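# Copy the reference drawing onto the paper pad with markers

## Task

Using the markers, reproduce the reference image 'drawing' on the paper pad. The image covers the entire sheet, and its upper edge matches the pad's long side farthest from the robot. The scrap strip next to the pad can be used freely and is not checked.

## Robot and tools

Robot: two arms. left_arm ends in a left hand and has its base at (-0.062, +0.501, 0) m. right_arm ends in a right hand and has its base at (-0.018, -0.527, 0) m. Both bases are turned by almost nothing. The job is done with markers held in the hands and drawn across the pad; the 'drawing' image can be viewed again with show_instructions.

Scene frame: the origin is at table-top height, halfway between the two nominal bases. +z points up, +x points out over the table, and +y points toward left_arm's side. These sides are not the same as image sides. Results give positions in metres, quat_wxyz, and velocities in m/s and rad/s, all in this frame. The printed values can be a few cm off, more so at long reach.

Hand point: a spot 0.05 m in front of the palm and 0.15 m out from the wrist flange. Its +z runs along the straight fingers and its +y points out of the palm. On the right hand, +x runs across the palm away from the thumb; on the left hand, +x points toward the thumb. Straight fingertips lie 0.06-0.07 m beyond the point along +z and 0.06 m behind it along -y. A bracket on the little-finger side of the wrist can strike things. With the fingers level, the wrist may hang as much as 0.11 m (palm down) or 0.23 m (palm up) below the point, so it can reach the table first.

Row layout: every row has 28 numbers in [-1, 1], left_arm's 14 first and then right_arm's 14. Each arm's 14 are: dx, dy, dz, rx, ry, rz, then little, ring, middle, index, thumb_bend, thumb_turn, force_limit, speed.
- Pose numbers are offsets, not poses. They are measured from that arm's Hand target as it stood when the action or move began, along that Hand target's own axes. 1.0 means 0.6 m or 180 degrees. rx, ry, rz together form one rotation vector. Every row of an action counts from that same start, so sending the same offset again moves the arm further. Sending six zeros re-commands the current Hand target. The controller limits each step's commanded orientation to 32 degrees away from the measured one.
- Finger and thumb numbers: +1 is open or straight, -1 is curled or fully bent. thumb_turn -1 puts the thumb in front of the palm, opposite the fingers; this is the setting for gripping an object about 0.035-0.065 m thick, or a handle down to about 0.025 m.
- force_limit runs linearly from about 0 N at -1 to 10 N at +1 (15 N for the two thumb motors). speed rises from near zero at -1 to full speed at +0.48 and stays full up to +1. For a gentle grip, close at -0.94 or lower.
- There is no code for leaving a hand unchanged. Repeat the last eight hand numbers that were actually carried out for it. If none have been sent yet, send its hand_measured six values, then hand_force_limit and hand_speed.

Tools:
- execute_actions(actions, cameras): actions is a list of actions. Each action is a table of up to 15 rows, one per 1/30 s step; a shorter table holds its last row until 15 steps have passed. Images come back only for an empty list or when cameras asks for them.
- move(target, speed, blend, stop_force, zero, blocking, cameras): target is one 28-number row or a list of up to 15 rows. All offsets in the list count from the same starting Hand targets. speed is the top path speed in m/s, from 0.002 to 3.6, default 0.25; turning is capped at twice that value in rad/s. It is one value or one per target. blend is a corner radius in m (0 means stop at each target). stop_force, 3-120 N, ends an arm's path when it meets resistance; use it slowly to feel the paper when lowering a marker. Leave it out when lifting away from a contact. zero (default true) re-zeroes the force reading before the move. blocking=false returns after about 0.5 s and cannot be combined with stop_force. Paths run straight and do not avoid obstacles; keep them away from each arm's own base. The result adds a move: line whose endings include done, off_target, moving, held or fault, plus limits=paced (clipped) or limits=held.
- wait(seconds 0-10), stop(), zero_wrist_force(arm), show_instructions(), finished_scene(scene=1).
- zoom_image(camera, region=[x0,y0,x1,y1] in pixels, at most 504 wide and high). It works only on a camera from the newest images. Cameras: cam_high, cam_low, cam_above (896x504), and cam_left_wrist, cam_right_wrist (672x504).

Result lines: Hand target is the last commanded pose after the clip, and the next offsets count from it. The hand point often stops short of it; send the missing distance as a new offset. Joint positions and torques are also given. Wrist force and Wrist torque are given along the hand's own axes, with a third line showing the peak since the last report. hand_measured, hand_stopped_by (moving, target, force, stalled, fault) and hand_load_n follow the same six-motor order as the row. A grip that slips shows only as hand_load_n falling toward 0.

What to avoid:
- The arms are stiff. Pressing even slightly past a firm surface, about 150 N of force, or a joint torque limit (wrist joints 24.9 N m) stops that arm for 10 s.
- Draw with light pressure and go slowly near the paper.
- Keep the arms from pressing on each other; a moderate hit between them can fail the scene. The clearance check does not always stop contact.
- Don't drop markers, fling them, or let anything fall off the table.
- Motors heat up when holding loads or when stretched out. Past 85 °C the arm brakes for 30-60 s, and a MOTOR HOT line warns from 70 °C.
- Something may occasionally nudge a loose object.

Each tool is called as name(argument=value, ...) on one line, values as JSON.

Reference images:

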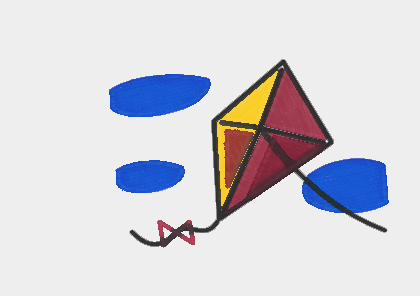

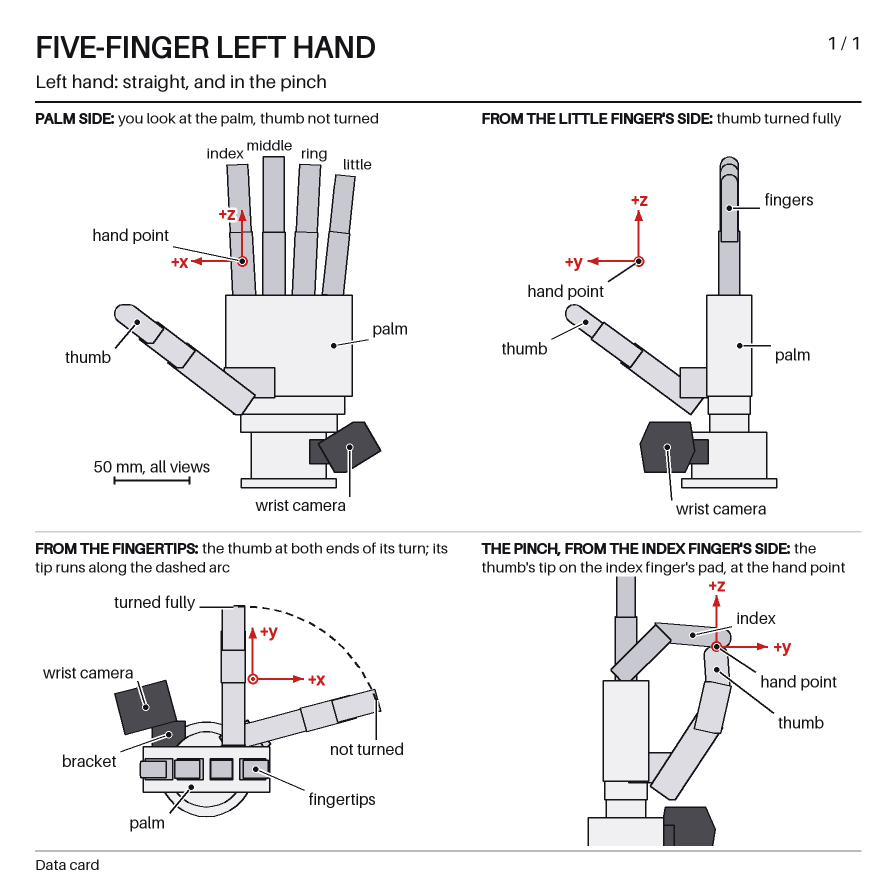

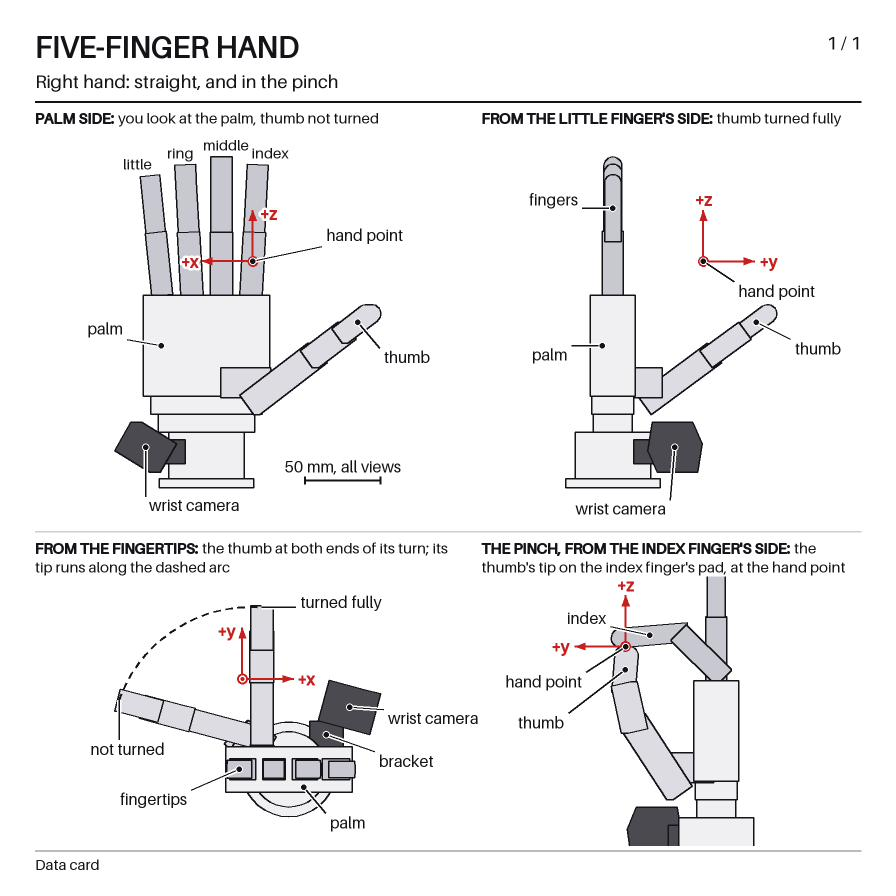

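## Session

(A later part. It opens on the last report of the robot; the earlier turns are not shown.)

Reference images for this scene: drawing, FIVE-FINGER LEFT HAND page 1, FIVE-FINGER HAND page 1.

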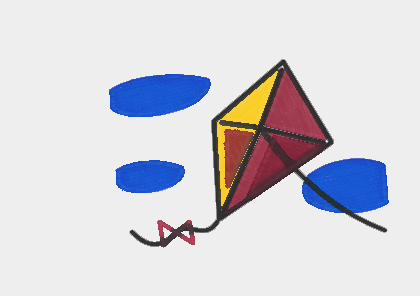

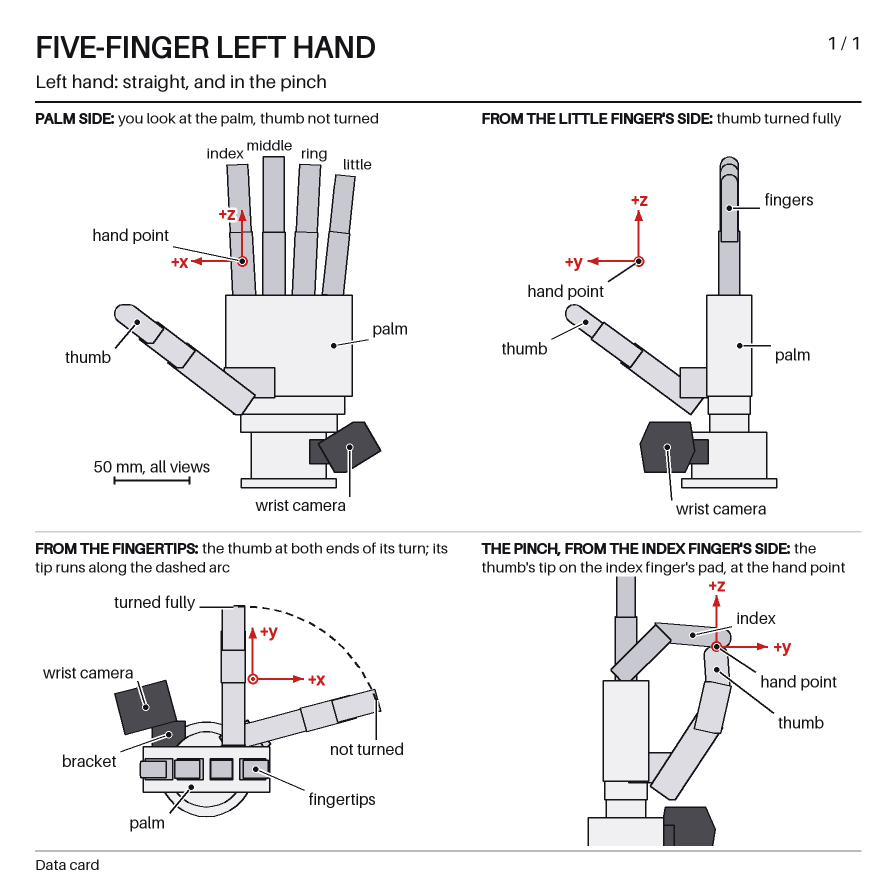

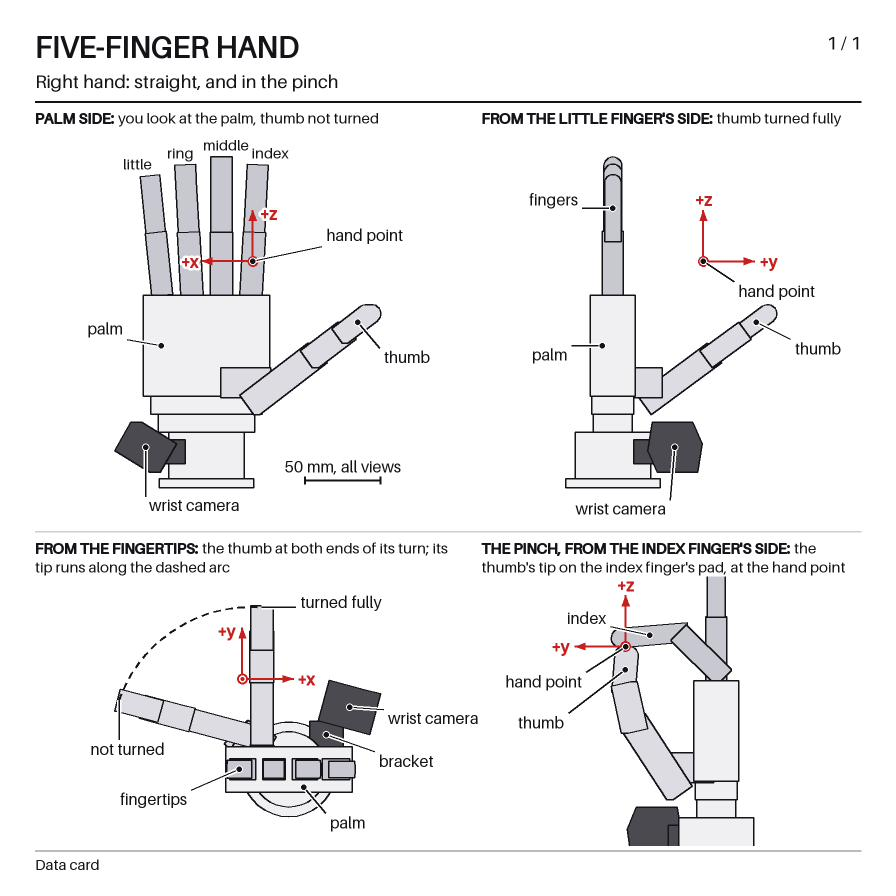

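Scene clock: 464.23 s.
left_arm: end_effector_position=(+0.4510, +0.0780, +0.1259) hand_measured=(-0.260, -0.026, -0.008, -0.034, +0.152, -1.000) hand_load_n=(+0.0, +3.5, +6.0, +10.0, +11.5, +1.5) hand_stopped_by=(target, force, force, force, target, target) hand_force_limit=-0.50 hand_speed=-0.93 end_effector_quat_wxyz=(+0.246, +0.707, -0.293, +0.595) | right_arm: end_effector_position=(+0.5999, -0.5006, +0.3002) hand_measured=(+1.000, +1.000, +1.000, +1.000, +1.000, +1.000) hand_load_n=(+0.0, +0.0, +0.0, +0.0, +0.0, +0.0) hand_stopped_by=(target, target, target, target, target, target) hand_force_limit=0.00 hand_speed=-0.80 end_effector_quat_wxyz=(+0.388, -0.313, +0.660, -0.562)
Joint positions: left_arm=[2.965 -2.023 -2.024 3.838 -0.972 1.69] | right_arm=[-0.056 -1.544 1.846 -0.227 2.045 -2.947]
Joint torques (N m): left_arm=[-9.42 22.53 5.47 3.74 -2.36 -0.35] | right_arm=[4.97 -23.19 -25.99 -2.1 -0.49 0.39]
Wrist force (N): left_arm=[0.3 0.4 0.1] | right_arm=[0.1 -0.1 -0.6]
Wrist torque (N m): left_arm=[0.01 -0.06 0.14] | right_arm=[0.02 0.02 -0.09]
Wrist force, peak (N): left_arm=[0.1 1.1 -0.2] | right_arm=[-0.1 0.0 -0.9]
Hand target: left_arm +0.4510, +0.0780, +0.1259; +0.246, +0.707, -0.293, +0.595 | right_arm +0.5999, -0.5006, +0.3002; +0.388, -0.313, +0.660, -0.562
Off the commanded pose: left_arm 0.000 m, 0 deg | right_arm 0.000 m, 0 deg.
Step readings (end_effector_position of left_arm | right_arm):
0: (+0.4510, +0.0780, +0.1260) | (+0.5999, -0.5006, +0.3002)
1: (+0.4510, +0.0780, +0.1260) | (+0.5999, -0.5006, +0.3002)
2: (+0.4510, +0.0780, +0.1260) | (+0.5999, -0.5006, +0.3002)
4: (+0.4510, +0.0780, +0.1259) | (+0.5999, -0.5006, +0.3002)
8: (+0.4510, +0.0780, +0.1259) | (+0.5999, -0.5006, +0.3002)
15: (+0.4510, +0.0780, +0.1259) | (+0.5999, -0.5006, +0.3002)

move(target=[[0.001150,0.007262,0.007960,0,0,0,-0.26,-0.34,-0.55,-0.55,0.15,-1,-0.5,-0.93,0,0,0,0,0,0,1,1,1,1,1,1,0,-0.8],[-0.001105,-0.004469,-0.004829,0,0,0,-0.26,-0.34,-0.55,-0.55,0.15,-1,-0.5,-0.93,0,0,0,0,0,0,1,1,1,1,1,1,0,-0.8],[-0.001254,-0.009736,-0.005674,0,0,0,-0.26,-0.34,-0.55,-0.55,0.15,-1,-0.5,-0.93,0,0,0,0,0,0,1,1,1,1,1,1,0,-0.8],[0.002827,0.011490,0.017468,0,0,0,-0.26,-0.34,-0.55,-0.55,0.15,-1,-0.5,-0.93,0,0,0,0,0,0,1,1,1,1,1,1,0,-0.8],[0.003118,0.009635,0.019119,0,0,0,-0.26,-0.34,-0.55,-0.55,0.15,-1,-0.5,-0.93,0,0,0,0,0,0,1,1,1,1,1,1,0,-0.8],[-0.001774,-0.016368,-0.008621,0,0,0,-0.26,-0.34,-0.55,-0.55,0.15,-1,-0.5,-0.93,0,0,0,0,0,0,1,1,1,1,1,1,0,-0.8],[0.008074,-0.016368,-0.010358,0,0,0,-0.26,-0.34,-0.55,-0.55,0.15,-1,-0.5,-0.93,0,0,0,0,0,0,1,1,1,1,1,1,0,-0.8],[0.00432,-0.08367,-0.20779,0,0,0,-0.26,-0.34,-0.55,-0.55,0.15,-1,-0.5,-0.93,0,0,0,0,0,0,1,1,1,1,1,1,0,-0.8]], speed=[0.06,0.06,0.06,0.06,0.06,0.06,0.06,0.2], blend=[0.0008,0.0008,0.0008,0.0008,0.0008,0,0.002,0], cameras=["cam_above"])

zoom_image(camera="cam_above", region=[370, 230, 490, 320])

Scene clock: 468.03 s.
left_arm: end_effector_position=(+0.3999, +0.1999, +0.1499) hand_measured=(-0.260, -0.026, -0.008, -0.034, +0.152, -1.000) hand_load_n=(-0.5, +3.5, +6.5, +10.0, +11.5, +1.5) hand_stopped_by=(target, force, force, force, target, target) hand_force_limit=-0.50 hand_speed=-0.93 end_effector_quat_wxyz=(+0.246, +0.707, -0.293, +0.595) | right_arm: end_effector_position=(+0.5999, -0.5006, +0.3002) hand_measured=(+1.000, +1.000, +1.000, +1.000, +1.000, +1.000) hand_load_n=(+0.0, +0.0, +0.0, +0.0, +0.0, -0.5) hand_stopped_by=(target, target, target, target, target, target) hand_force_limit=0.00 hand_speed=-0.80 end_effector_quat_wxyz=(+0.388, -0.313, +0.660, -0.562)
Joint positions: left_arm=[3.307 -1.821 -2.258 3.787 -0.641 1.807] | right_arm=[-0.056 -1.544 1.846 -0.227 2.045 -2.947]
Joint torques (N m): left_arm=[10.57 32.11 3.6 -2.95 2.74 1.35] | right_arm=[4.39 -22.63 -27.19 -2.24 -0.36 0.39]
Wrist force (N): left_arm=[0.1 1.1 -0.2] | right_arm=[-0.2 0.1 -0.5]
Wrist torque (N m): left_arm=[0.13 -0.08 -0.01] | right_arm=[0.04 0.05 -0.11]
Wrist force, peak (N): left_arm=[0.5 1.7 0.6] | right_arm=[-0.2 -0.1 -0.9]
Hand target: left_arm +0.3999, +0.2000, +0.1499; +0.246, +0.707, -0.293, +0.595 | right_arm +0.5999, -0.5006, +0.3002; +0.388, -0.313, +0.660, -0.562
Off the commanded pose: left_arm 0.000 m, 0 deg | right_arm 0.000 m, 0 deg.
move: done
Images, in order (width x height): cam_above 896x504.

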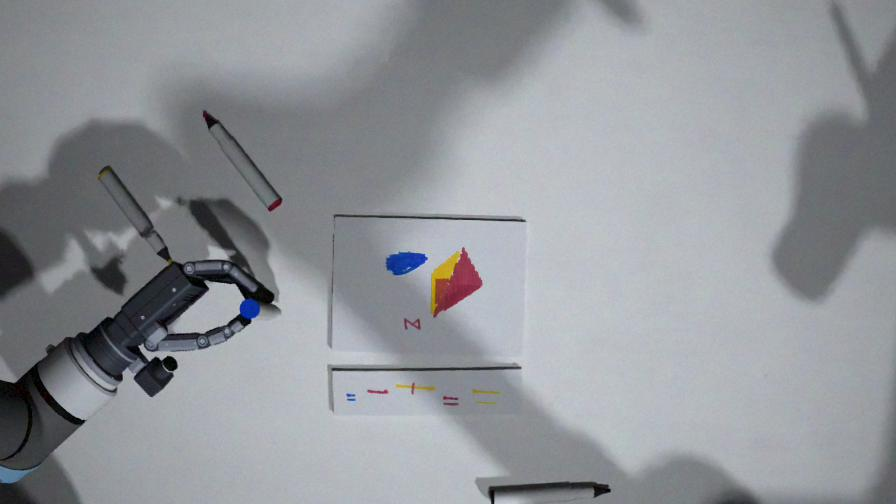

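Scaled by 4.200 from the camera's 896x504 image, which has a finer 1280x720 frame.

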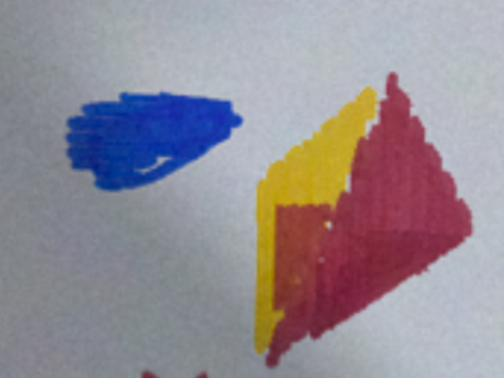

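move(target=[[0.00133,0.12179,0.18896,0,0,0,-0.26,-0.34,-0.55,-0.55,0.15,-1,-0.5,-0.93,0,0,0,0,0,0,1,1,1,1,1,1,0,-0.8]], speed=0.2)

Scene clock: 470.13 s.
left_arm: end_effector_position=(+0.4274, +0.0693, +0.1312) hand_measured=(-0.260, -0.026, -0.008, -0.034, +0.152, -1.000) hand_load_n=(-0.5, +4.0, +6.5, +10.0, +11.5, +2.0) hand_stopped_by=(target, force, force, force, target, target) hand_force_limit=-0.50 hand_speed=-0.93 end_effector_quat_wxyz=(+0.246, +0.707, -0.293, +0.595) | right_arm: end_effector_position=(+0.5999, -0.5006, +0.3002) hand_measured=(+1.000, +1.000, +1.000, +1.000, +1.000, +1.000) hand_load_n=(+0.0, +0.0, +0.0, +0.0, +0.0, -0.5) hand_stopped_by=(target, target, target, target, target, target) hand_force_limit=0.00 hand_speed=-0.80 end_effector_quat_wxyz=(+0.388, -0.313, +0.660, -0.562)
Joint positions: left_arm=[2.932 -1.984 -2.071 3.849 -1.004 1.682] | right_arm=[-0.056 -1.544 1.846 -0.227 2.045 -2.947]
Joint torques (N m): left_arm=[-10.97 22.16 19.31 -2.11 -2.59 -1.48] | right_arm=[4.15 -23.39 -26.63 -1.95 -0.45 0.39]
Wrist force (N): left_arm=[0.0 0.9 -0.2] | right_arm=[-0.3 0.0 -0.6]
Wrist torque (N m): left_arm=[0.12 -0.05 0.11] | right_arm=[0.03 0.08 -0.12]
Wrist force, peak (N): left_arm=[0.0 1.8 0.9] | right_arm=[0.0 -0.2 -0.8]
Hand target: left_arm +0.4274, +0.0692, +0.1312; +0.246, +0.707, -0.293, +0.595 | right_arm +0.5999, -0.5006, +0.3002; +0.388, -0.313, +0.660, -0.562
Off the commanded pose: left_arm 0.000 m, 0 deg | right_arm 0.000 m, 0 deg.
move: done

move(target=[[-0.008945,0,0.001577,0,0,0,-0.26,-0.34,-0.55,-0.55,0.15,-1,-0.5,-0.93,0,0,0,0,0,0,1,1,1,1,1,1,0,-0.8],[-0.006582,0.012289,0.014975,0,0,0,-0.26,-0.34,-0.55,-0.55,0.15,-1,-0.5,-0.93,0,0,0,0,0,0,1,1,1,1,1,1,0,-0.8],[-0.006970,0.014763,0.012775,0,0,0,-0.26,-0.34,-0.55,-0.55,0.15,-1,-0.5,-0.93,0,0,0,0,0,0,1,1,1,1,1,1,0,-0.8],[-0.012018,-0.011490,-0.015848,0,0,0,-0.26,-0.34,-0.55,-0.55,0.15,-1,-0.5,-0.93,0,0,0,0,0,0,1,1,1,1,1,1,0,-0.8],[-0.002170,-0.011490,-0.017585,0,0,0,-0.26,-0.34,-0.55,-0.55,0.15,-1,-0.5,-0.93,0,0,0,0,0,0,1,1,1,1,1,1,0,-0.8],[-0.01589,-0.06293,-0.17455,0,0,0,-0.26,-0.34,-0.55,-0.55,0.15,-1,-0.5,-0.93,0,0,0,0,0,0,1,1,1,1,1,1,0,-0.8]], speed=[0.06,0.06,0.06,0.06,0.06,0.2], blend=[0,0.0008,0.0008,0,0.002,0], cameras=["cam_above"])

zoom_image(camera="cam_above", region=[370, 240, 450, 320])

Scene clock: 473.67 s.
left_arm: end_effector_position=(+0.3799, +0.1700, +0.1398) hand_measured=(-0.260, -0.026, -0.008, -0.034, +0.152, -1.000) hand_load_n=(+0.0, +3.5, +6.5, +10.0, +11.5, +2.0) hand_stopped_by=(target, force, force, force, target, target) hand_force_limit=-0.50 hand_speed=-0.93 end_effector_quat_wxyz=(+0.246, +0.707, -0.293, +0.595) | right_arm: end_effector_position=(+0.5999, -0.5006, +0.3002) hand_measured=(+1.000, +1.000, +1.000, +1.000, +1.000, +1.000) hand_load_n=(+0.0, +0.0, +0.0, +0.0, +0.0, +0.0) hand_stopped_by=(target, target, target, target, target, target) hand_force_limit=0.00 hand_speed=-0.80 end_effector_quat_wxyz=(+0.388, -0.313, +0.660, -0.562)
Joint positions: left_arm=[3.217 -1.819 -2.302 3.86 -0.727 1.768] | right_arm=[-0.056 -1.544 1.846 -0.227 2.045 -2.947]
Joint torques (N m): left_arm=[10.05 31.01 3.17 -2.85 2.25 1.23] | right_arm=[4.47 -23.81 -26.82 -2.04 -0.41 0.35]
Wrist force (N): left_arm=[0.3 1.0 -0.1] | right_arm=[-0.2 -0.1 -0.4]
Wrist torque (N m): left_arm=[0.14 -0.10 0.00] | right_arm=[0.01 0.06 -0.11]
Wrist force, peak (N): left_arm=[0.5 1.2 0.9] | right_arm=[-0.1 -0.1 -1.0]
Hand target: left_arm +0.3799, +0.1700, +0.1398; +0.246, +0.707, -0.293, +0.595 | right_arm +0.5999, -0.5006, +0.3002; +0.388, -0.313, +0.660, -0.562
Off the commanded pose: left_arm 0.000 m, 0 deg | right_arm 0.000 m, 0 deg.
move: done
Images, in order (width x height): cam_above 896x504.

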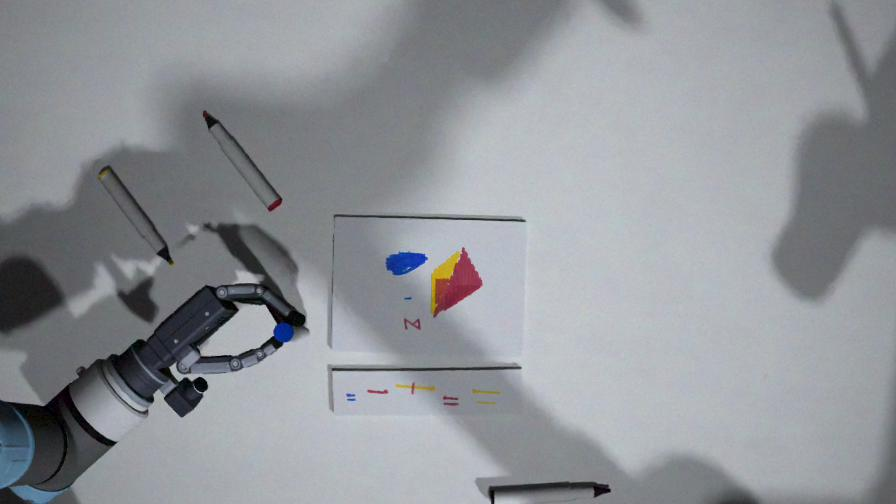

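Scaled by 6.300 from the camera's 896x504 image, which has a finer 1280x720 frame.

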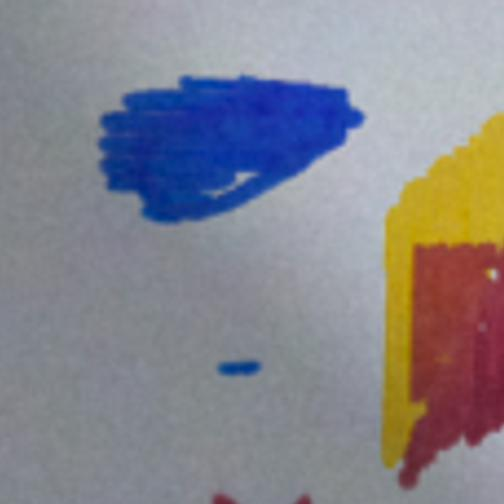

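move(target=[[0.01270,0.04580,0.15645,0,0,0,-0.26,-0.34,-0.55,-0.55,0.15,-1,-0.5,-0.93,0,0,0,0,0,0,1,1,1,1,1,1,0,-0.8]], speed=0.15)

Scene clock: 475.73 s.
left_arm: end_effector_position=(+0.4269, +0.0844, +0.1311) hand_measured=(-0.260, -0.026, -0.008, -0.034, +0.152, -1.000) hand_load_n=(-0.5, +3.5, +6.0, +10.0, +11.5, +2.0) hand_stopped_by=(target, force, force, force, target, target) hand_force_limit=-0.50 hand_speed=-0.93 end_effector_quat_wxyz=(+0.246, +0.707, -0.293, +0.595) | right_arm: end_effector_position=(+0.5999, -0.5006, +0.3002) hand_measured=(+1.000, +1.000, +1.000, +1.000, +1.000, +1.000) hand_load_n=(+0.0, +0.0, +0.0, +0.0, +0.0, +0.0) hand_stopped_by=(target, target, target, target, target, target) hand_force_limit=0.00 hand_speed=-0.80 end_effector_quat_wxyz=(+0.388, -0.313, +0.660, -0.562)
Joint positions: left_arm=[2.97 -1.971 -2.093 3.854 -0.967 1.692] | right_arm=[-0.056 -1.544 1.846 -0.227 2.045 -2.947]
Joint torques (N m): left_arm=[-11.17 21.21 18.12 -2.43 -2.47 -1.56] | right_arm=[4.14 -22.5 -26.1 -2.14 -0.53 0.4]
Wrist force (N): left_arm=[0.0 1.0 -0.1] | right_arm=[-0.1 0.0 -0.7]
Wrist torque (N m): left_arm=[0.13 -0.04 0.11] | right_arm=[0.04 0.05 -0.11]
Wrist force, peak (N): left_arm=[0.3 1.4 0.8] | right_arm=[-0.2 -0.3 -0.9]
Hand target: left_arm +0.4269, +0.0843, +0.1311; +0.246, +0.707, -0.293, +0.595 | right_arm +0.5999, -0.5006, +0.3002; +0.388, -0.313, +0.660, -0.562
Off the commanded pose: left_arm 0.000 m, 0 deg | right_arm 0.000 m, 0 deg.
move: done

move(target=[[-0.009027,0,0.001592,0,0,0,-0.26,-0.34,-0.55,-0.55,0.15,-1,-0.5,-0.93,0,0,0,0,0,0,1,1,1,1,1,1,0,-0.8],[-0.002584,0.033515,0.038133,0,0,0,-0.26,-0.34,-0.55,-0.55,0.15,-1,-0.5,-0.93,0,0,0,0,0,0,1,1,1,1,1,1,0,-0.8],[-0.002864,0.036547,0.036542,0,0,0,-0.26,-0.34,-0.55,-0.55,0.15,-1,-0.5,-0.93,0,0,0,0,0,0,1,1,1,1,1,1,0,-0.8],[-0.009576,0.001636,-0.001522,0,0,0,-0.26,-0.34,-0.55,-0.55,0.15,-1,-0.5,-0.93,0,0,0,0,0,0,1,1,1,1,1,1,0,-0.8],[-0.009964,0.004109,-0.003723,0,0,0,-0.26,-0.34,-0.55,-0.55,0.15,-1,-0.5,-0.93,0,0,0,0,0,0,1,1,1,1,1,1,0,-0.8],[-0.00336,0.038462,0.033732,0,0,0,-0.26,-0.34,-0.55,-0.55,0.15,-1,-0.5,-0.93,0,0,0,0,0,0,1,1,1,1,1,1,0,-0.8],[0.006488,0.038462,0.031995,0,0,0,-0.26,-0.34,-0.55,-0.55,0.15,-1,-0.5,-0.93,0,0,0,0,0,0,1,1,1,1,1,1,0,-0.8]], speed=0.06, blend=[0.0005,0.0008,0.0008,0.0008,0.0008,0.0005,0])

Scene clock: 481.77 s.
left_arm: end_effector_position=(+0.4244, +0.0542, +0.1316) hand_measured=(-0.260, -0.026, -0.008, -0.034, +0.152, -1.000) hand_load_n=(-0.5, +3.5, +6.5, +10.0, +11.5, +1.5) hand_stopped_by=(target, force, force, force, target, target) hand_force_limit=-0.50 hand_speed=-0.93 end_effector_quat_wxyz=(+0.246, +0.707, -0.293, +0.595) | right_arm: end_effector_position=(+0.5999, -0.5006, +0.3002) hand_measured=(+1.000, +1.000, +1.000, +1.000, +1.000, +1.000) hand_load_n=(+0.0, -0.5, +0.0, +0.0, +0.0, +0.0) hand_stopped_by=(target, target, target, target, target, target) hand_force_limit=0.00 hand_speed=-0.80 end_effector_quat_wxyz=(+0.388, -0.313, +0.660, -0.562)
Joint positions: left_arm=[2.893 -1.991 -2.056 3.846 -1.043 1.673] | right_arm=[-0.056 -1.544 1.846 -0.227 2.045 -2.947]
Joint torques (N m): left_arm=[-11.17 38.04 19.06 -2.25 -2.46 -1.33] | right_arm=[4.12 -23.15 -27.03 -2.36 -0.45 0.35]
Wrist force (N): left_arm=[0.2 0.8 -0.2] | right_arm=[-0.2 -0.1 -0.7]
Wrist torque (N m): left_arm=[0.11 -0.08 0.12] | right_arm=[0.02 0.06 -0.11]
Wrist force, peak (N): left_arm=[0.4 1.7 0.2] | right_arm=[-0.2 -0.2 -0.9]
Hand target: left_arm +0.4244, +0.0541, +0.1317; +0.246, +0.707, -0.293, +0.595 | right_arm +0.5999, -0.5006, +0.3002; +0.388, -0.313, +0.660, -0.562
Off the commanded pose: left_arm 0.000 m, 0 deg | right_arm 0.000 m, 0 deg.
move: done

move(target=[-0.010975,-0.107834,-0.189895,0,0,0,-0.26,-0.34,-0.55,-0.55,0.15,-1,-0.5,-0.93,0,0,0,0,0,0,1,1,1,1,1,1,0,-0.8], speed=0.25, cameras=["cam_above"])

zoom_image(camera="cam_above", region=[370, 240, 450, 320])

Scene clock: 483.47 s.
left_arm: end_effector_position=(+0.3899, +0.1800, +0.1448) hand_measured=(-0.260, -0.026, -0.008, -0.034, +0.152, -1.000) hand_load_n=(+0.0, +3.5, +6.5, +10.0, +11.5, +2.0) hand_stopped_by=(target, force, force, force, target, target) hand_force_limit=-0.50 hand_speed=-0.93 end_effector_quat_wxyz=(+0.246, +0.707, -0.293, +0.595) | right_arm: end_effector_position=(+0.5999, -0.5006, +0.3002) hand_measured=(+1.000, +1.000, +1.000, +1.000, +1.000, +1.000) hand_load_n=(+0.0, +0.0, +0.0, +0.0, +0.0, +0.0) hand_stopped_by=(target, target, target, target, target, target) hand_force_limit=0.00 hand_speed=-0.80 end_effector_quat_wxyz=(+0.388, -0.313, +0.660, -0.562)
Joint positions: left_arm=[3.247 -1.821 -2.279 3.829 -0.698 1.78] | right_arm=[-0.056 -1.544 1.846 -0.227 2.045 -2.947]
Joint torques (N m): left_arm=[10.29 31.32 4.05 -2.69 2.73 1.15] | right_arm=[4.63 -22.9 -27.75 -2.17 -0.6 0.29]
Wrist force (N): left_arm=[0.1 0.9 -0.3] | right_arm=[0.1 0.1 -0.6]
Wrist torque (N m): left_arm=[0.12 -0.10 -0.01] | right_arm=[0.04 0.02 -0.09]
Wrist force, peak (N): left_arm=[0.3 1.6 0.7] | right_arm=[-0.5 0.2 -0.8]
Hand target: left_arm +0.3899, +0.1800, +0.1448; +0.246, +0.707, -0.293, +0.595 | right_arm +0.5999, -0.5006, +0.3002; +0.388, -0.313, +0.660, -0.562
Off the commanded pose: left_arm 0.000 m, 0 deg | right_arm 0.000 m, 0 deg.
move: done
Images, in order (width x height): cam_above 896x504.

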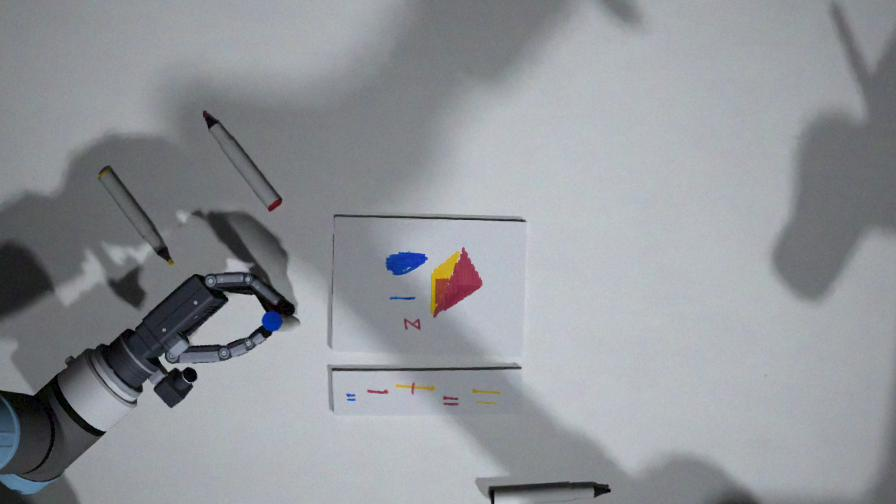

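Scaled by 6.300 from the camera's 896x504 image, which has a finer 1280x720 frame.

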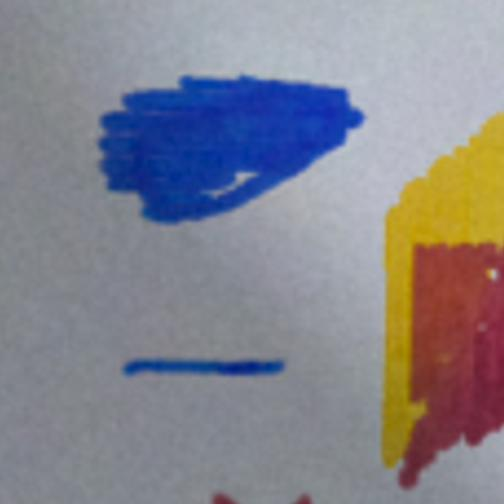

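move(target=[[0.004582,0.068743,0.158436,0,0,0,-0.26,-0.34,-0.55,-0.55,0.15,-1,-0.5,-0.93,0,0,0,0,0,0,1,1,1,1,1,1,0,-0.8],[-0.004938,0.068743,0.160115,0,0,0,-0.26,-0.34,-0.55,-0.55,0.15,-1,-0.5,-0.93,0,0,0,0,0,0,1,1,1,1,1,1,0,-0.8],[0.001505,0.102258,0.196656,0,0,0,-0.26,-0.34,-0.55,-0.55,0.15,-1,-0.5,-0.93,0,0,0,0,0,0,1,1,1,1,1,1,0,-0.8],[0.001225,0.10529,0.195065,0,0,0,-0.26,-0.34,-0.55,-0.55,0.15,-1,-0.5,-0.93,0,0,0,0,0,0,1,1,1,1,1,1,0,-0.8],[-0.005487,0.070379,0.157001,0,0,0,-0.26,-0.34,-0.55,-0.55,0.15,-1,-0.5,-0.93,0,0,0,0,0,0,1,1,1,1,1,1,0,-0.8],[-0.005875,0.072852,0.1548,0,0,0,-0.26,-0.34,-0.55,-0.55,0.15,-1,-0.5,-0.93,0,0,0,0,0,0,1,1,1,1,1,1,0,-0.8],[0.000729,0.107205,0.192255,0,0,0,-0.26,-0.34,-0.55,-0.55,0.15,-1,-0.5,-0.93,0,0,0,0,0,0,1,1,1,1,1,1,0,-0.8],[-0.00041,0.105769,0.185792,0,0,0,-0.26,-0.34,-0.55,-0.55,0.15,-1,-0.5,-0.93,0,0,0,0,0,0,1,1,1,1,1,1,0,-0.8],[-0.006263,0.075326,0.1526,0,0,0,-0.26,-0.34,-0.55,-0.55,0.15,-1,-0.5,-0.93,0,0,0,0,0,0,1,1,1,1,1,1,0,-0.8],[0.003585,0.075326,0.150863,0,0,0,-0.26,-0.34,-0.55,-0.55,0.15,-1,-0.5,-0.93,0,0,0,0,0,0,1,1,1,1,1,1,0,-0.8]], speed=[0.2,0.05,0.06,0.06,0.06,0.06,0.06,0.06,0.06,0.06], blend=[0,0.0005,0.0008,0.0008,0.0008,0.0008,0.0008,0.0008,0.0005,0])

Scene clock: 489.67 s.
left_arm: end_effector_position=(+0.4213, +0.0848, +0.1313) hand_measured=(-0.260, -0.026, -0.008, -0.034, +0.152, -1.000) hand_load_n=(+0.0, +3.5, +6.5, +9.5, +11.5, +1.5) hand_stopped_by=(target, force, force, force, target, target) hand_force_limit=-0.50 hand_speed=-0.93 end_effector_quat_wxyz=(+0.246, +0.707, -0.293, +0.595) | right_arm: end_effector_position=(+0.5999, -0.5006, +0.3002) hand_measured=(+1.000, +1.000, +1.000, +1.000, +1.000, +1.000) hand_load_n=(+0.0, +0.0, +0.0, +0.0, +0.0, +0.0) hand_stopped_by=(target, target, target, target, target, target) hand_force_limit=0.00 hand_speed=-0.80 end_effector_quat_wxyz=(+0.388, -0.313, +0.660, -0.562)
Joint positions: left_arm=[2.969 -1.962 -2.108 3.859 -0.968 1.691] | right_arm=[-0.056 -1.544 1.846 -0.227 2.045 -2.947]
Joint torques (N m): left_arm=[10.92 38.65 8.94 -2.43 2.41 1.25] | right_arm=[4.17 -23.05 -27.51 -2.27 -0.59 0.36]
Wrist force (N): left_arm=[0.0 0.9 0.0] | right_arm=[-0.1 -0.2 -0.5]
Wrist torque (N m): left_arm=[0.10 -0.05 0.00] | right_arm=[0.00 0.03 -0.11]
Wrist force, peak (N): left_arm=[1.6 1.3 0.4] | right_arm=[-0.2 -0.1 -1.0]
Hand target: left_arm +0.4213, +0.0848, +0.1313; +0.246, +0.707, -0.293, +0.595 | right_arm +0.5999, -0.5006, +0.3002; +0.388, -0.313, +0.660, -0.562
Off the commanded pose: left_arm 0.000 m, 0 deg | right_arm 0.000 m, 0 deg.
move: done

move(target=[-0.004425,-0.069414,-0.156585,0,0,0,-0.26,-0.34,-0.55,-0.55,0.15,-1,-0.5,-0.93,0,0,0,0,0,0,1,1,1,1,1,1,0,-0.8], speed=0.25, cameras=["cam_above"])

zoom_image(camera="cam_above", region=[370, 240, 450, 320])

Scene clock: 491.07 s.
left_arm: end_effector_position=(+0.3849, +0.1799, +0.1449) hand_measured=(-0.260, -0.026, -0.008, -0.034, +0.152, -1.000) hand_load_n=(+0.0, +3.5, +6.5, +10.0, +11.5, +2.0) hand_stopped_by=(target, force, force, force, target, target) hand_force_limit=-0.50 hand_speed=-0.93 end_effector_quat_wxyz=(+0.246, +0.707, -0.293, +0.595) | right_arm: end_effector_position=(+0.5999, -0.5006, +0.3002) hand_measured=(+1.000, +1.000, +1.000, +1.000, +1.000, +1.000) hand_load_n=(+0.0, +0.0, +0.0, +0.0, +0.0, -0.5) hand_stopped_by=(target, target, target, target, target, target) hand_force_limit=0.00 hand_speed=-0.80 end_effector_quat_wxyz=(+0.388, -0.313, +0.660, -0.562)
Joint positions: left_arm=[3.248 -1.811 -2.292 3.832 -0.697 1.781] | right_arm=[-0.056 -1.544 1.846 -0.227 2.045 -2.947]
Joint torques (N m): left_arm=[11.09 31.41 4.04 -2.59 2.71 1.4] | right_arm=[4.03 -23.15 -27.46 -2.21 -0.48 0.37]
Wrist force (N): left_arm=[0.5 1.0 -0.3] | right_arm=[-0.2 -0.1 -0.6]
Wrist torque (N m): left_arm=[0.14 -0.16 0.02] | right_arm=[0.03 0.05 -0.11]
Wrist force, peak (N): left_arm=[0.2 1.4 0.9] | right_arm=[-0.1 0.1 -0.9]
Hand target: left_arm +0.3849, +0.1800, +0.1449; +0.246, +0.707, -0.293, +0.595 | right_arm +0.5999, -0.5006, +0.3002; +0.388, -0.313, +0.660, -0.562
Off the commanded pose: left_arm 0.000 m, 0 deg | right_arm 0.000 m, 0 deg.
move: done
Images, in order (width x height): cam_above 896x504.

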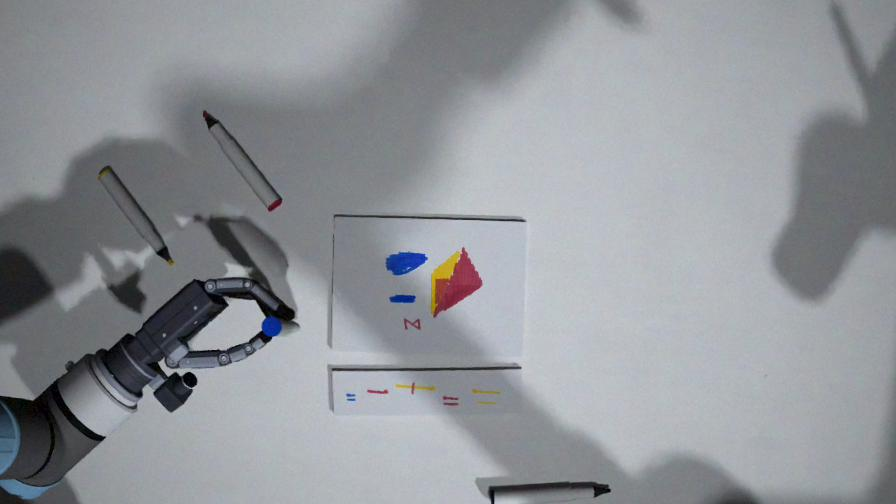

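Scaled by 6.300 from the camera's 896x504 image, which has a finer 1280x720 frame.

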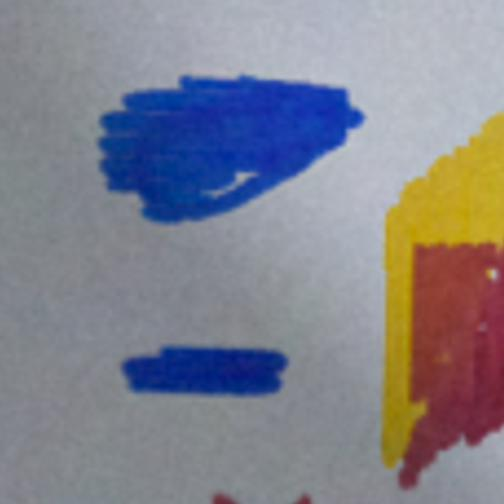

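move(target=[[0.012502,0.092034,0.202392,0,0,0,-0.26,-0.34,-0.55,-0.55,0.15,-1,-0.5,-0.93,0,0,0,0,0,0,1,1,1,1,1,1,0,-0.8],[0.002654,0.092034,0.204129,0,0,0,-0.26,-0.34,-0.55,-0.55,0.15,-1,-0.5,-0.93,0,0,0,0,0,0,1,1,1,1,1,1,0,-0.8],[-0.003575,0.059636,0.168806,0,0,0,-0.26,-0.34,-0.55,-0.55,0.15,-1,-0.5,-0.93,0,0,0,0,0,0,1,1,1,1,1,1,0,-0.8],[-0.00512,0.055192,0.160042,0,0,0,-0.26,-0.34,-0.55,-0.55,0.15,-1,-0.5,-0.93,0,0,0,0,0,0,1,1,1,1,1,1,0,-0.8],[0.00288,0.096806,0.205413,0,0,0,-0.26,-0.34,-0.55,-0.55,0.15,-1,-0.5,-0.93,0,0,0,0,0,0,1,1,1,1,1,1,0,-0.8],[0.002007,0.102371,0.200462,0,0,0,-0.26,-0.34,-0.55,-0.55,0.15,-1,-0.5,-0.93,0,0,0,0,0,0,1,1,1,1,1,1,0,-0.8],[-0.005626,0.058172,0.157169,0,0,0,-0.26,-0.34,-0.55,-0.55,0.15,-1,-0.5,-0.93,0,0,0,0,0,0,1,1,1,1,1,1,0,-0.8],[-0.006014,0.060646,0.154969,0,0,0,-0.26,-0.34,-0.55,-0.55,0.15,-1,-0.5,-0.93,0,0,0,0,0,0,1,1,1,1,1,1,0,-0.8],[-0.00304,0.076118,0.171839,0,0,0,-0.26,-0.34,-0.55,-0.55,0.15,-1,-0.5,-0.93,0,0,0,0,0,0,1,1,1,1,1,1,0,-0.8],[-0.006402,0.063119,0.152769,0,0,0,-0.26,-0.34,-0.55,-0.55,0.15,-1,-0.5,-0.93,0,0,0,0,0,0,1,1,1,1,1,1,0,-0.8],[-0.006742,0.065284,0.150843,0,0,0,-0.26,-0.34,-0.55,-0.55,0.15,-1,-0.5,-0.93,0,0,0,0,0,0,1,1,1,1,1,1,0,-0.8],[0.000392,0.102726,0.1913,0,0,0,-0.26,-0.34,-0.55,-0.55,0.15,-1,-0.5,-0.93,0,0,0,0,0,0,1,1,1,1,1,1,0,-0.8],[-0.001363,0.097753,0.181347,0,0,0,-0.26,-0.34,-0.55,-0.55,0.15,-1,-0.5,-0.93,0,0,0,0,0,0,1,1,1,1,1,1,0,-0.8],[-0.00641,0.0715,0.152723,0,0,0,-0.26,-0.34,-0.55,-0.55,0.15,-1,-0.5,-0.93,0,0,0,0,0,0,1,1,1,1,1,1,0,-0.8],[0.003438,0.0715,0.150986,0,0,0,-0.26,-0.34,-0.55,-0.55,0.15,-1,-0.5,-0.93,0,0,0,0,0,0,1,1,1,1,1,1,0,-0.8]], speed=[0.25,0.05,0.06,0.06,0.06,0.06,0.06,0.06,0.06,0.06,0.06,0.06,0.06,0.06,0.06], blend=[0,0,0.0008,0.0008,0.0008,0.0008,0.0008,0.0008,0.0008,0.0008,0.0008,0.0008,0.0008,0.0005,0])

Scene clock: 500.83 s.
left_arm: end_effector_position=(+0.4180, +0.0863, +0.1313) hand_measured=(-0.260, -0.026, -0.008, -0.034, +0.152, -1.000) hand_load_n=(+0.0, +3.0, +6.5, +10.0, +11.5, +1.5) hand_stopped_by=(target, force, force, force, target, target) hand_force_limit=-0.50 hand_speed=-0.93 end_effector_quat_wxyz=(+0.246, +0.707, -0.293, +0.595) | right_arm: end_effector_position=(+0.5999, -0.5006, +0.3002) hand_measured=(+1.000, +1.000, +1.000, +1.000, +1.000, +1.000) hand_load_n=(+0.0, +0.0, +0.0, +0.0, +0.0, +0.0) hand_stopped_by=(target, target, target, target, target, target) hand_force_limit=0.00 hand_speed=-0.80 end_effector_quat_wxyz=(+0.388, -0.313, +0.660, -0.562)
Joint positions: left_arm=[2.972 -1.956 -2.119 3.863 -0.966 1.692] | right_arm=[-0.056 -1.544 1.846 -0.227 2.045 -2.947]
Joint torques (N m): left_arm=[10.92 38.43 8.56 -2.22 2.36 1.23] | right_arm=[4.29 -23.54 -27.59 -2.36 -0.43 0.13]
Wrist force (N): left_arm=[0.2 1.1 -0.1] | right_arm=[-0.1 -0.1 -0.8]
Wrist torque (N m): left_arm=[0.12 -0.07 -0.01] | right_arm=[0.04 0.04 -0.10]
Wrist force, peak (N): left_arm=[1.4 1.7 0.1] | right_arm=[0.0 -0.1 -1.0]
Hand target: left_arm +0.4180, +0.0863, +0.1313; +0.246, +0.707, -0.293, +0.595 | right_arm +0.5999, -0.5006, +0.3002; +0.388, -0.313, +0.660, -0.562
Off the commanded pose: left_arm 0.000 m, 0 deg | right_arm 0.000 m, 0 deg.
move: done

move(target=[-0.004057,-0.068,-0.154496,0,0,0,-0.26,-0.34,-0.55,-0.55,0.15,-1,-0.5,-0.93,0,0,0,0,0,0,1,1,1,1,1,1,0,-0.8], speed=0.25, cameras=["cam_above"])

zoom_image(camera="cam_above", region=[370, 240, 450, 320])

Scene clock: 502.20 s.
left_arm: end_effector_position=(+0.3819, +0.1800, +0.1449) hand_measured=(-0.260, -0.026, -0.008, -0.034, +0.152, -1.000) hand_load_n=(+0.0, +3.5, +6.5, +10.0, +11.5, +2.0) hand_stopped_by=(target, force, force, force, target, target) hand_force_limit=-0.50 hand_speed=-0.93 end_effector_quat_wxyz=(+0.246, +0.707, -0.293, +0.595) | right_arm: end_effector_position=(+0.5999, -0.5006, +0.3002) hand_measured=(+1.000, +1.000, +1.000, +1.000, +1.000, +1.000) hand_load_n=(+0.0, +0.0, +0.0, +0.0, +0.0, -0.5) hand_stopped_by=(target, target, target, target, target, target) hand_force_limit=0.00 hand_speed=-0.80 end_effector_quat_wxyz=(+0.388, -0.313, +0.660, -0.562)
Joint positions: left_arm=[3.249 -1.806 -2.3 3.834 -0.696 1.781] | right_arm=[-0.056 -1.544 1.846 -0.227 2.045 -2.947]
Joint torques (N m): left_arm=[10.79 30.72 3.4 -2.78 2.49 1] | right_arm=[4.48 -23.45 -27.08 -2.2 -0.58 0.27]
Wrist force (N): left_arm=[0.4 1.0 -0.2] | right_arm=[0.0 -0.1 -0.5]
Wrist torque (N m): left_arm=[0.13 -0.14 0.01] | right_arm=[0.01 0.03 -0.10]
Wrist force, peak (N): left_arm=[0.2 1.8 0.8] | right_arm=[-0.1 -0.2 -0.9]
Hand target: left_arm +0.3819, +0.1800, +0.1449; +0.246, +0.707, -0.293, +0.595 | right_arm +0.5999, -0.5006, +0.3002; +0.388, -0.313, +0.660, -0.562
Off the commanded pose: left_arm 0.000 m, 0 deg | right_arm 0.000 m, 0 deg.
move: done
Images, in order (width x height): cam_above 896x504.

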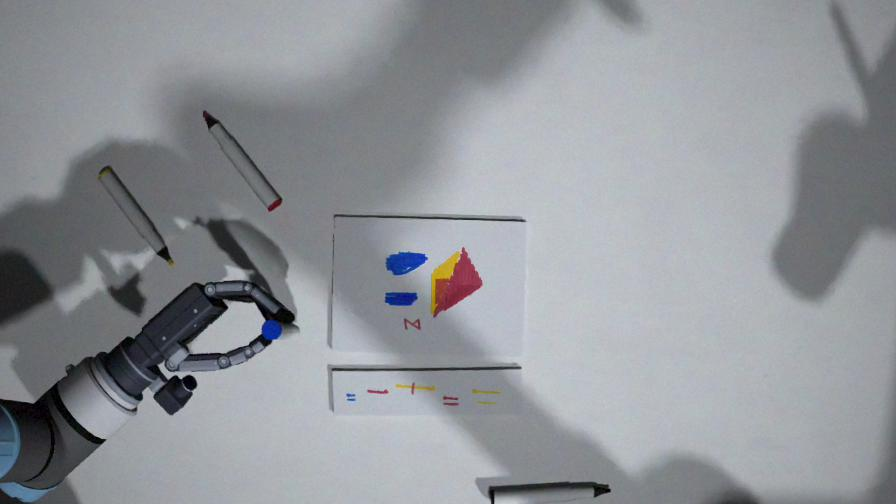

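Scaled by 6.300 from the camera's 896x504 image, which has a finer 1280x720 frame.

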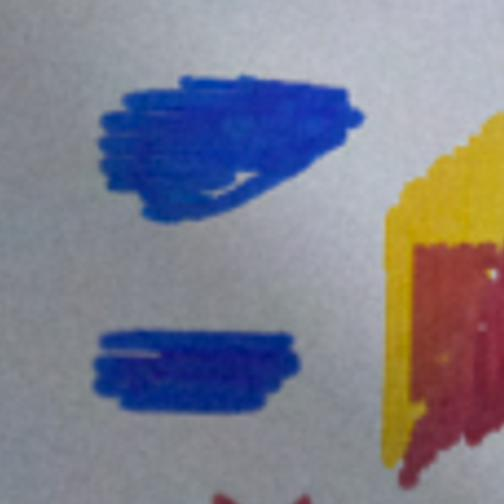

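move(target=[[0.007897,0.068314,0.176275,0,0,0,-0.26,-0.34,-0.55,-0.55,0.15,-1,-0.5,-0.93,0,0,0,0,0,0,1,1,1,1,1,1,0,-0.8],[-0.001951,0.068314,0.178012,0,0,0,-0.26,-0.34,-0.55,-0.55,0.15,-1,-0.5,-0.93,0,0,0,0,0,0,1,1,1,1,1,1,0,-0.8],[-0.004743,0.053791,0.162178,0,0,0,-0.26,-0.34,-0.55,-0.55,0.15,-1,-0.5,-0.93,0,0,0,0,0,0,1,1,1,1,1,1,0,-0.8],[0.005105,0.053791,0.160441,0,0,0,-0.26,-0.34,-0.55,-0.55,0.15,-1,-0.5,-0.93,0,0,0,0,0,0,1,1,1,1,1,1,0,-0.8],[0.017122,0.045553,0.228593,0,0,0,-0.26,-0.34,-0.55,-0.55,0.15,-1,-0.5,-0.93,0,0,0,0,0,0,1,1,1,1,1,1,0,-0.8],[0.007766,0.045553,0.230243,0,0,0,-0.26,-0.34,-0.55,-0.55,0.15,-1,-0.5,-0.93,0,0,0,0,0,0,1,1,1,1,1,1,0,-0.8],[0.004402,0.035917,0.211167,0,0,0,-0.26,-0.34,-0.55,-0.55,0.15,-1,-0.5,-0.93,0,0,0,0,0,0,1,1,1,1,1,1,0,-0.8],[0.013758,0.035917,0.209517,0,0,0,-0.26,-0.34,-0.55,-0.55,0.15,-1,-0.5,-0.93,0,0,0,0,0,0,1,1,1,1,1,1,0,-0.8],[0.013325,0.010084,0.207061,0,0,0,-0.26,-0.34,-0.55,-0.55,0.15,-1,-0.5,-0.93,0,0,0,0,0,0,1,1,1,1,1,1,0,-0.8],[0.003969,0.010084,0.208711,0,0,0,-0.26,-0.34,-0.55,-0.55,0.15,-1,-0.5,-0.93,0,0,0,0,0,0,1,1,1,1,1,1,0,-0.8],[0.002734,0.00366,0.201707,0,0,0,-0.26,-0.34,-0.55,-0.55,0.15,-1,-0.5,-0.93,0,0,0,0,0,0,1,1,1,1,1,1,0,-0.8],[0.000891,0.01541,0.191256,0,0,0,-0.26,-0.34,-0.55,-0.55,0.15,-1,-0.5,-0.93,0,0,0,0,0,0,1,1,1,1,1,1,0,-0.8],[0.000817,0.012776,0.190833,0,0,0,-0.26,-0.34,-0.55,-0.55,0.15,-1,-0.5,-0.93,0,0,0,0,0,0,1,1,1,1,1,1,0,-0.8],[0.002466,0.002263,0.200185,0,0,0,-0.26,-0.34,-0.55,-0.55,0.15,-1,-0.5,-0.93,0,0,0,0,0,0,1,1,1,1,1,1,0,-0.8],[0.011822,0.002263,0.198535,0,0,0,-0.26,-0.34,-0.55,-0.55,0.15,-1,-0.5,-0.93,0,0,0,0,0,0,1,1,1,1,1,1,0,-0.8]], speed=[0.25,0.05,0.06,0.06,0.12,0.05,0.06,0.06,0.12,0.05,0.06,0.06,0.06,0.06,0.06], blend=[0.001,0,0.0008,0.001,0.001,0,0.0008,0.001,0.001,0,0.0008,0.0008,0.0005,0.0008,0])

Scene clock: 509.87 s.
left_arm: end_effector_position=(+0.4649, +0.0953, +0.1313) hand_measured=(-0.260, -0.026, -0.008, -0.034, +0.152, -1.000) hand_load_n=(+0.0, +3.5, +6.5, +10.0, +11.5, +1.5) hand_stopped_by=(target, force, force, force, target, target) hand_force_limit=-0.50 hand_speed=-0.93 end_effector_quat_wxyz=(+0.246, +0.707, -0.293, +0.595) | right_arm: end_effector_position=(+0.5999, -0.5006, +0.3002) hand_measured=(+1.000, +1.000, +1.000, +1.000, +1.000, +1.000) hand_load_n=(+0.0, +0.0, +0.0, -0.5, +0.0, +0.0) hand_stopped_by=(target, target, target, target, target, target) hand_force_limit=0.00 hand_speed=-0.80 end_effector_quat_wxyz=(+0.388, -0.313, +0.660, -0.562)
Joint positions: left_arm=[3.012 -2.022 -2.005 3.81 -0.926 1.702] | right_arm=[-0.056 -1.544 1.846 -0.227 2.045 -2.947]
Joint torques (N m): left_arm=[11.05 40.91 19.58 -2.2 2.48 1.39] | right_arm=[4.45 -23.93 -26.46 -2.26 -0.63 0.3]
Wrist force (N): left_arm=[0.1 0.8 -0.3] | right_arm=[-0.1 -0.1 -0.6]
Wrist torque (N m): left_arm=[0.09 -0.08 -0.01] | right_arm=[0.01 0.03 -0.10]
Wrist force, peak (N): left_arm=[0.5 1.6 1.2] | right_arm=[-0.1 -0.1 -1.0]
Hand target: left_arm +0.4649, +0.0953, +0.1314; +0.246, +0.707, -0.293, +0.595 | right_arm +0.5999, -0.5006, +0.3002; +0.388, -0.313, +0.660, -0.562
Off the commanded pose: left_arm 0.000 m, 0 deg | right_arm 0.000 m, 0 deg.
move: done

move(target=[-0.011363,-0.005657,-0.194972,0,0,0,-0.26,-0.34,-0.55,-0.55,0.15,-1,-0.5,-0.93,0,0,0,0,0,0,1,1,1,1,1,1,0,-0.8], speed=0.25, cameras=["cam_above"])

zoom_image(camera="cam_above", region=[370, 240, 450, 320])

Scene clock: 511.30 s.
left_arm: end_effector_position=(+0.3849, +0.1799, +0.1448) hand_measured=(-0.260, -0.026, -0.008, -0.034, +0.152, -1.000) hand_load_n=(+0.0, +3.5, +6.5, +10.5, +11.5, +1.5) hand_stopped_by=(target, force, force, force, target, target) hand_force_limit=-0.50 hand_speed=-0.93 end_effector_quat_wxyz=(+0.246, +0.707, -0.293, +0.595) | right_arm: end_effector_position=(+0.5999, -0.5006, +0.3002) hand_measured=(+1.000, +1.000, +1.000, +1.000, +1.000, +1.000) hand_load_n=(+0.0, +0.0, +0.0, +0.0, +0.0, +0.0) hand_stopped_by=(target, target, target, target, target, target) hand_force_limit=0.00 hand_speed=-0.80 end_effector_quat_wxyz=(+0.388, -0.313, +0.660, -0.562)
Joint positions: left_arm=[3.248 -1.812 -2.292 3.832 -0.697 1.781] | right_arm=[-0.056 -1.544 1.846 -0.227 2.045 -2.947]
Joint torques (N m): left_arm=[11.56 31.24 2.97 -2.67 2.83 1.43] | right_arm=[4.29 -23.07 -27.2 -2.6 -0.45 0.23]
Wrist force (N): left_arm=[0.0 0.8 -0.5] | right_arm=[-0.1 0.1 -0.6]
Wrist torque (N m): left_arm=[0.12 -0.09 0.00] | right_arm=[0.05 0.04 -0.09]
Wrist force, peak (N): left_arm=[0.3 1.0 -1.4] | right_arm=[-0.2 -0.1 -1.0]
Hand target: left_arm +0.3849, +0.1799, +0.1448; +0.246, +0.707, -0.293, +0.595 | right_arm +0.5999, -0.5006, +0.3002; +0.388, -0.313, +0.660, -0.562
Off the commanded pose: left_arm 0.000 m, 0 deg | right_arm 0.000 m, 0 deg.
move: done
Images, in order (width x height): cam_above 896x504.

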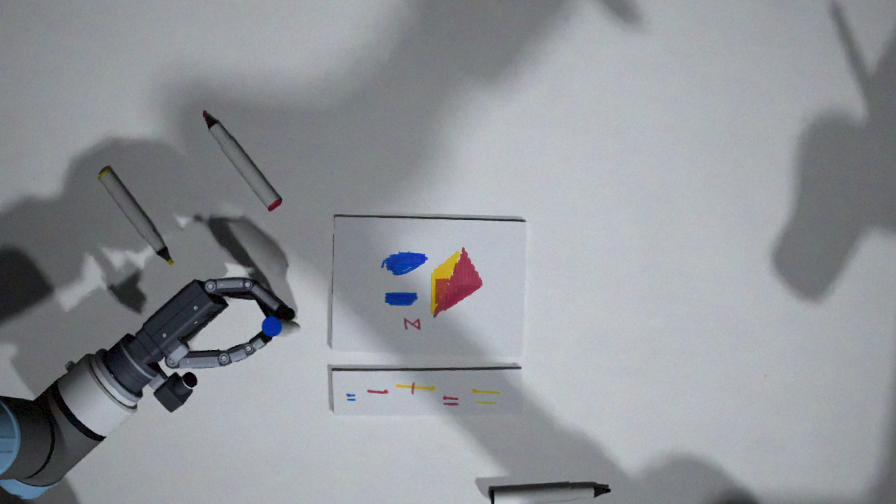

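Scaled by 6.300 from the camera's 896x504 image, which has a finer 1280x720 frame.

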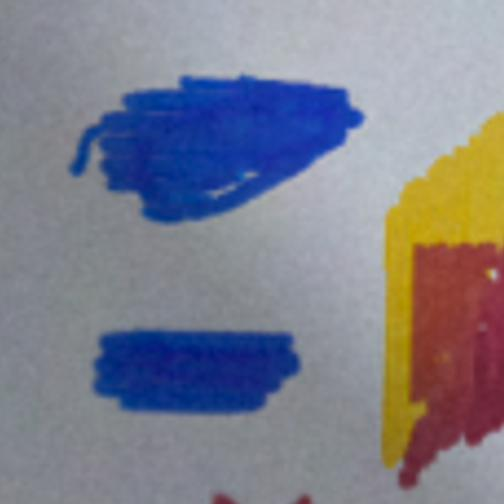

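move(target=[[0.016479,0.052561,0.223983,0,0,0,-0.26,-0.34,-0.55,-0.55,0.15,-1,-0.5,-0.93,0,0,0,0,0,0,1,1,1,1,1,1,0,-0.8],[0.006631,0.052561,0.22572,0,0,0,-0.26,-0.34,-0.55,-0.55,0.15,-1,-0.5,-0.93,0,0,0,0,0,0,1,1,1,1,1,1,0,-0.8],[0.00356,0.044787,0.208306,0,0,0,-0.26,-0.34,-0.55,-0.55,0.15,-1,-0.5,-0.93,0,0,0,0,0,0,1,1,1,1,1,1,0,-0.8],[0.013408,0.044787,0.206569,0,0,0,-0.26,-0.34,-0.55,-0.55,0.15,-1,-0.5,-0.93,0,0,0,0,0,0,1,1,1,1,1,1,0,-0.8],[0.011688,0.014727,0.196813,0,0,0,-0.26,-0.34,-0.55,-0.55,0.15,-1,-0.5,-0.93,0,0,0,0,0,0,1,1,1,1,1,1,0,-0.8],[0.00184,0.014727,0.19855,0,0,0,-0.26,-0.34,-0.55,-0.55,0.15,-1,-0.5,-0.93,0,0,0,0,0,0,1,1,1,1,1,1,0,-0.8],[0.001109,0.013171,0.194405,0,0,0,-0.26,-0.34,-0.55,-0.55,0.15,-1,-0.5,-0.93,0,0,0,0,0,0,1,1,1,1,1,1,0,-0.8],[-0.0004,0.022168,0.185849,0,0,0,-0.26,-0.34,-0.55,-0.55,0.15,-1,-0.5,-0.93,0,0,0,0,0,0,1,1,1,1,1,1,0,-0.8],[0.000143,0.025549,0.188924,0,0,0,-0.26,-0.34,-0.55,-0.55,0.15,-1,-0.5,-0.93,0,0,0,0,0,0,1,1,1,1,1,1,0,-0.8],[0.001403,0.01751,0.196075,0,0,0,-0.26,-0.34,-0.55,-0.55,0.15,-1,-0.5,-0.93,0,0,0,0,0,0,1,1,1,1,1,1,0,-0.8],[0.011251,0.01751,0.194338,0,0,0,-0.26,-0.34,-0.55,-0.55,0.15,-1,-0.5,-0.93,0,0,0,0,0,0,1,1,1,1,1,1,0,-0.8]], speed=[0.25,0.05,0.06,0.06,0.12,0.05,0.06,0.06,0.06,0.06,0.06], blend=[0.001,0,0.0005,0.001,0.001,0,0.0008,0.0008,0.0008,0.0008,0])

Scene clock: 516.17 s.
left_arm: end_effector_position=(+0.4596, +0.0905, +0.1313) hand_measured=(-0.260, -0.026, -0.008, -0.034, +0.152, -1.000) hand_load_n=(+0.0, +3.0, +6.5, +10.0, +11.5, +1.5) hand_stopped_by=(target, force, force, force, target, target) hand_force_limit=-0.50 hand_speed=-0.93 end_effector_quat_wxyz=(+0.246, +0.707, -0.293, +0.595) | right_arm: end_effector_position=(+0.5999, -0.5006, +0.3002) hand_measured=(+1.000, +1.000, +1.000, +1.000, +1.000, +1.000) hand_load_n=(+0.0, +0.0, +0.0, +0.0, +0.0, +0.0) hand_stopped_by=(target, target, target, target, target, target) hand_force_limit=0.00 hand_speed=-0.80 end_effector_quat_wxyz=(+0.388, -0.313, +0.660, -0.562)
Joint positions: left_arm=[2.999 -2.017 -2.014 3.816 -0.939 1.699] | right_arm=[-0.056 -1.544 1.846 -0.227 2.045 -2.947]
Joint torques (N m): left_arm=[9.34 40.67 19.26 -2.44 1.93 0.91] | right_arm=[3.41 -23.25 -27.21 -2.49 -0.56 0.14]
Wrist force (N): left_arm=[0.4 0.8 -0.5] | right_arm=[-0.3 -0.1 -0.6]
Wrist torque (N m): left_arm=[0.11 -0.11 0.09] | right_arm=[0.01 0.07 -0.11]
Wrist force, peak (N): left_arm=[0.8 1.6 -1.0] | right_arm=[-0.4 0.1 -0.9]
Hand target: left_arm +0.4596, +0.0905, +0.1314; +0.246, +0.707, -0.293, +0.595 | right_arm +0.5999, -0.5006, +0.3002; +0.388, -0.313, +0.660, -0.562
Off the commanded pose: left_arm 0.000 m, 0 deg | right_arm 0.000 m, 0 deg.
move: done


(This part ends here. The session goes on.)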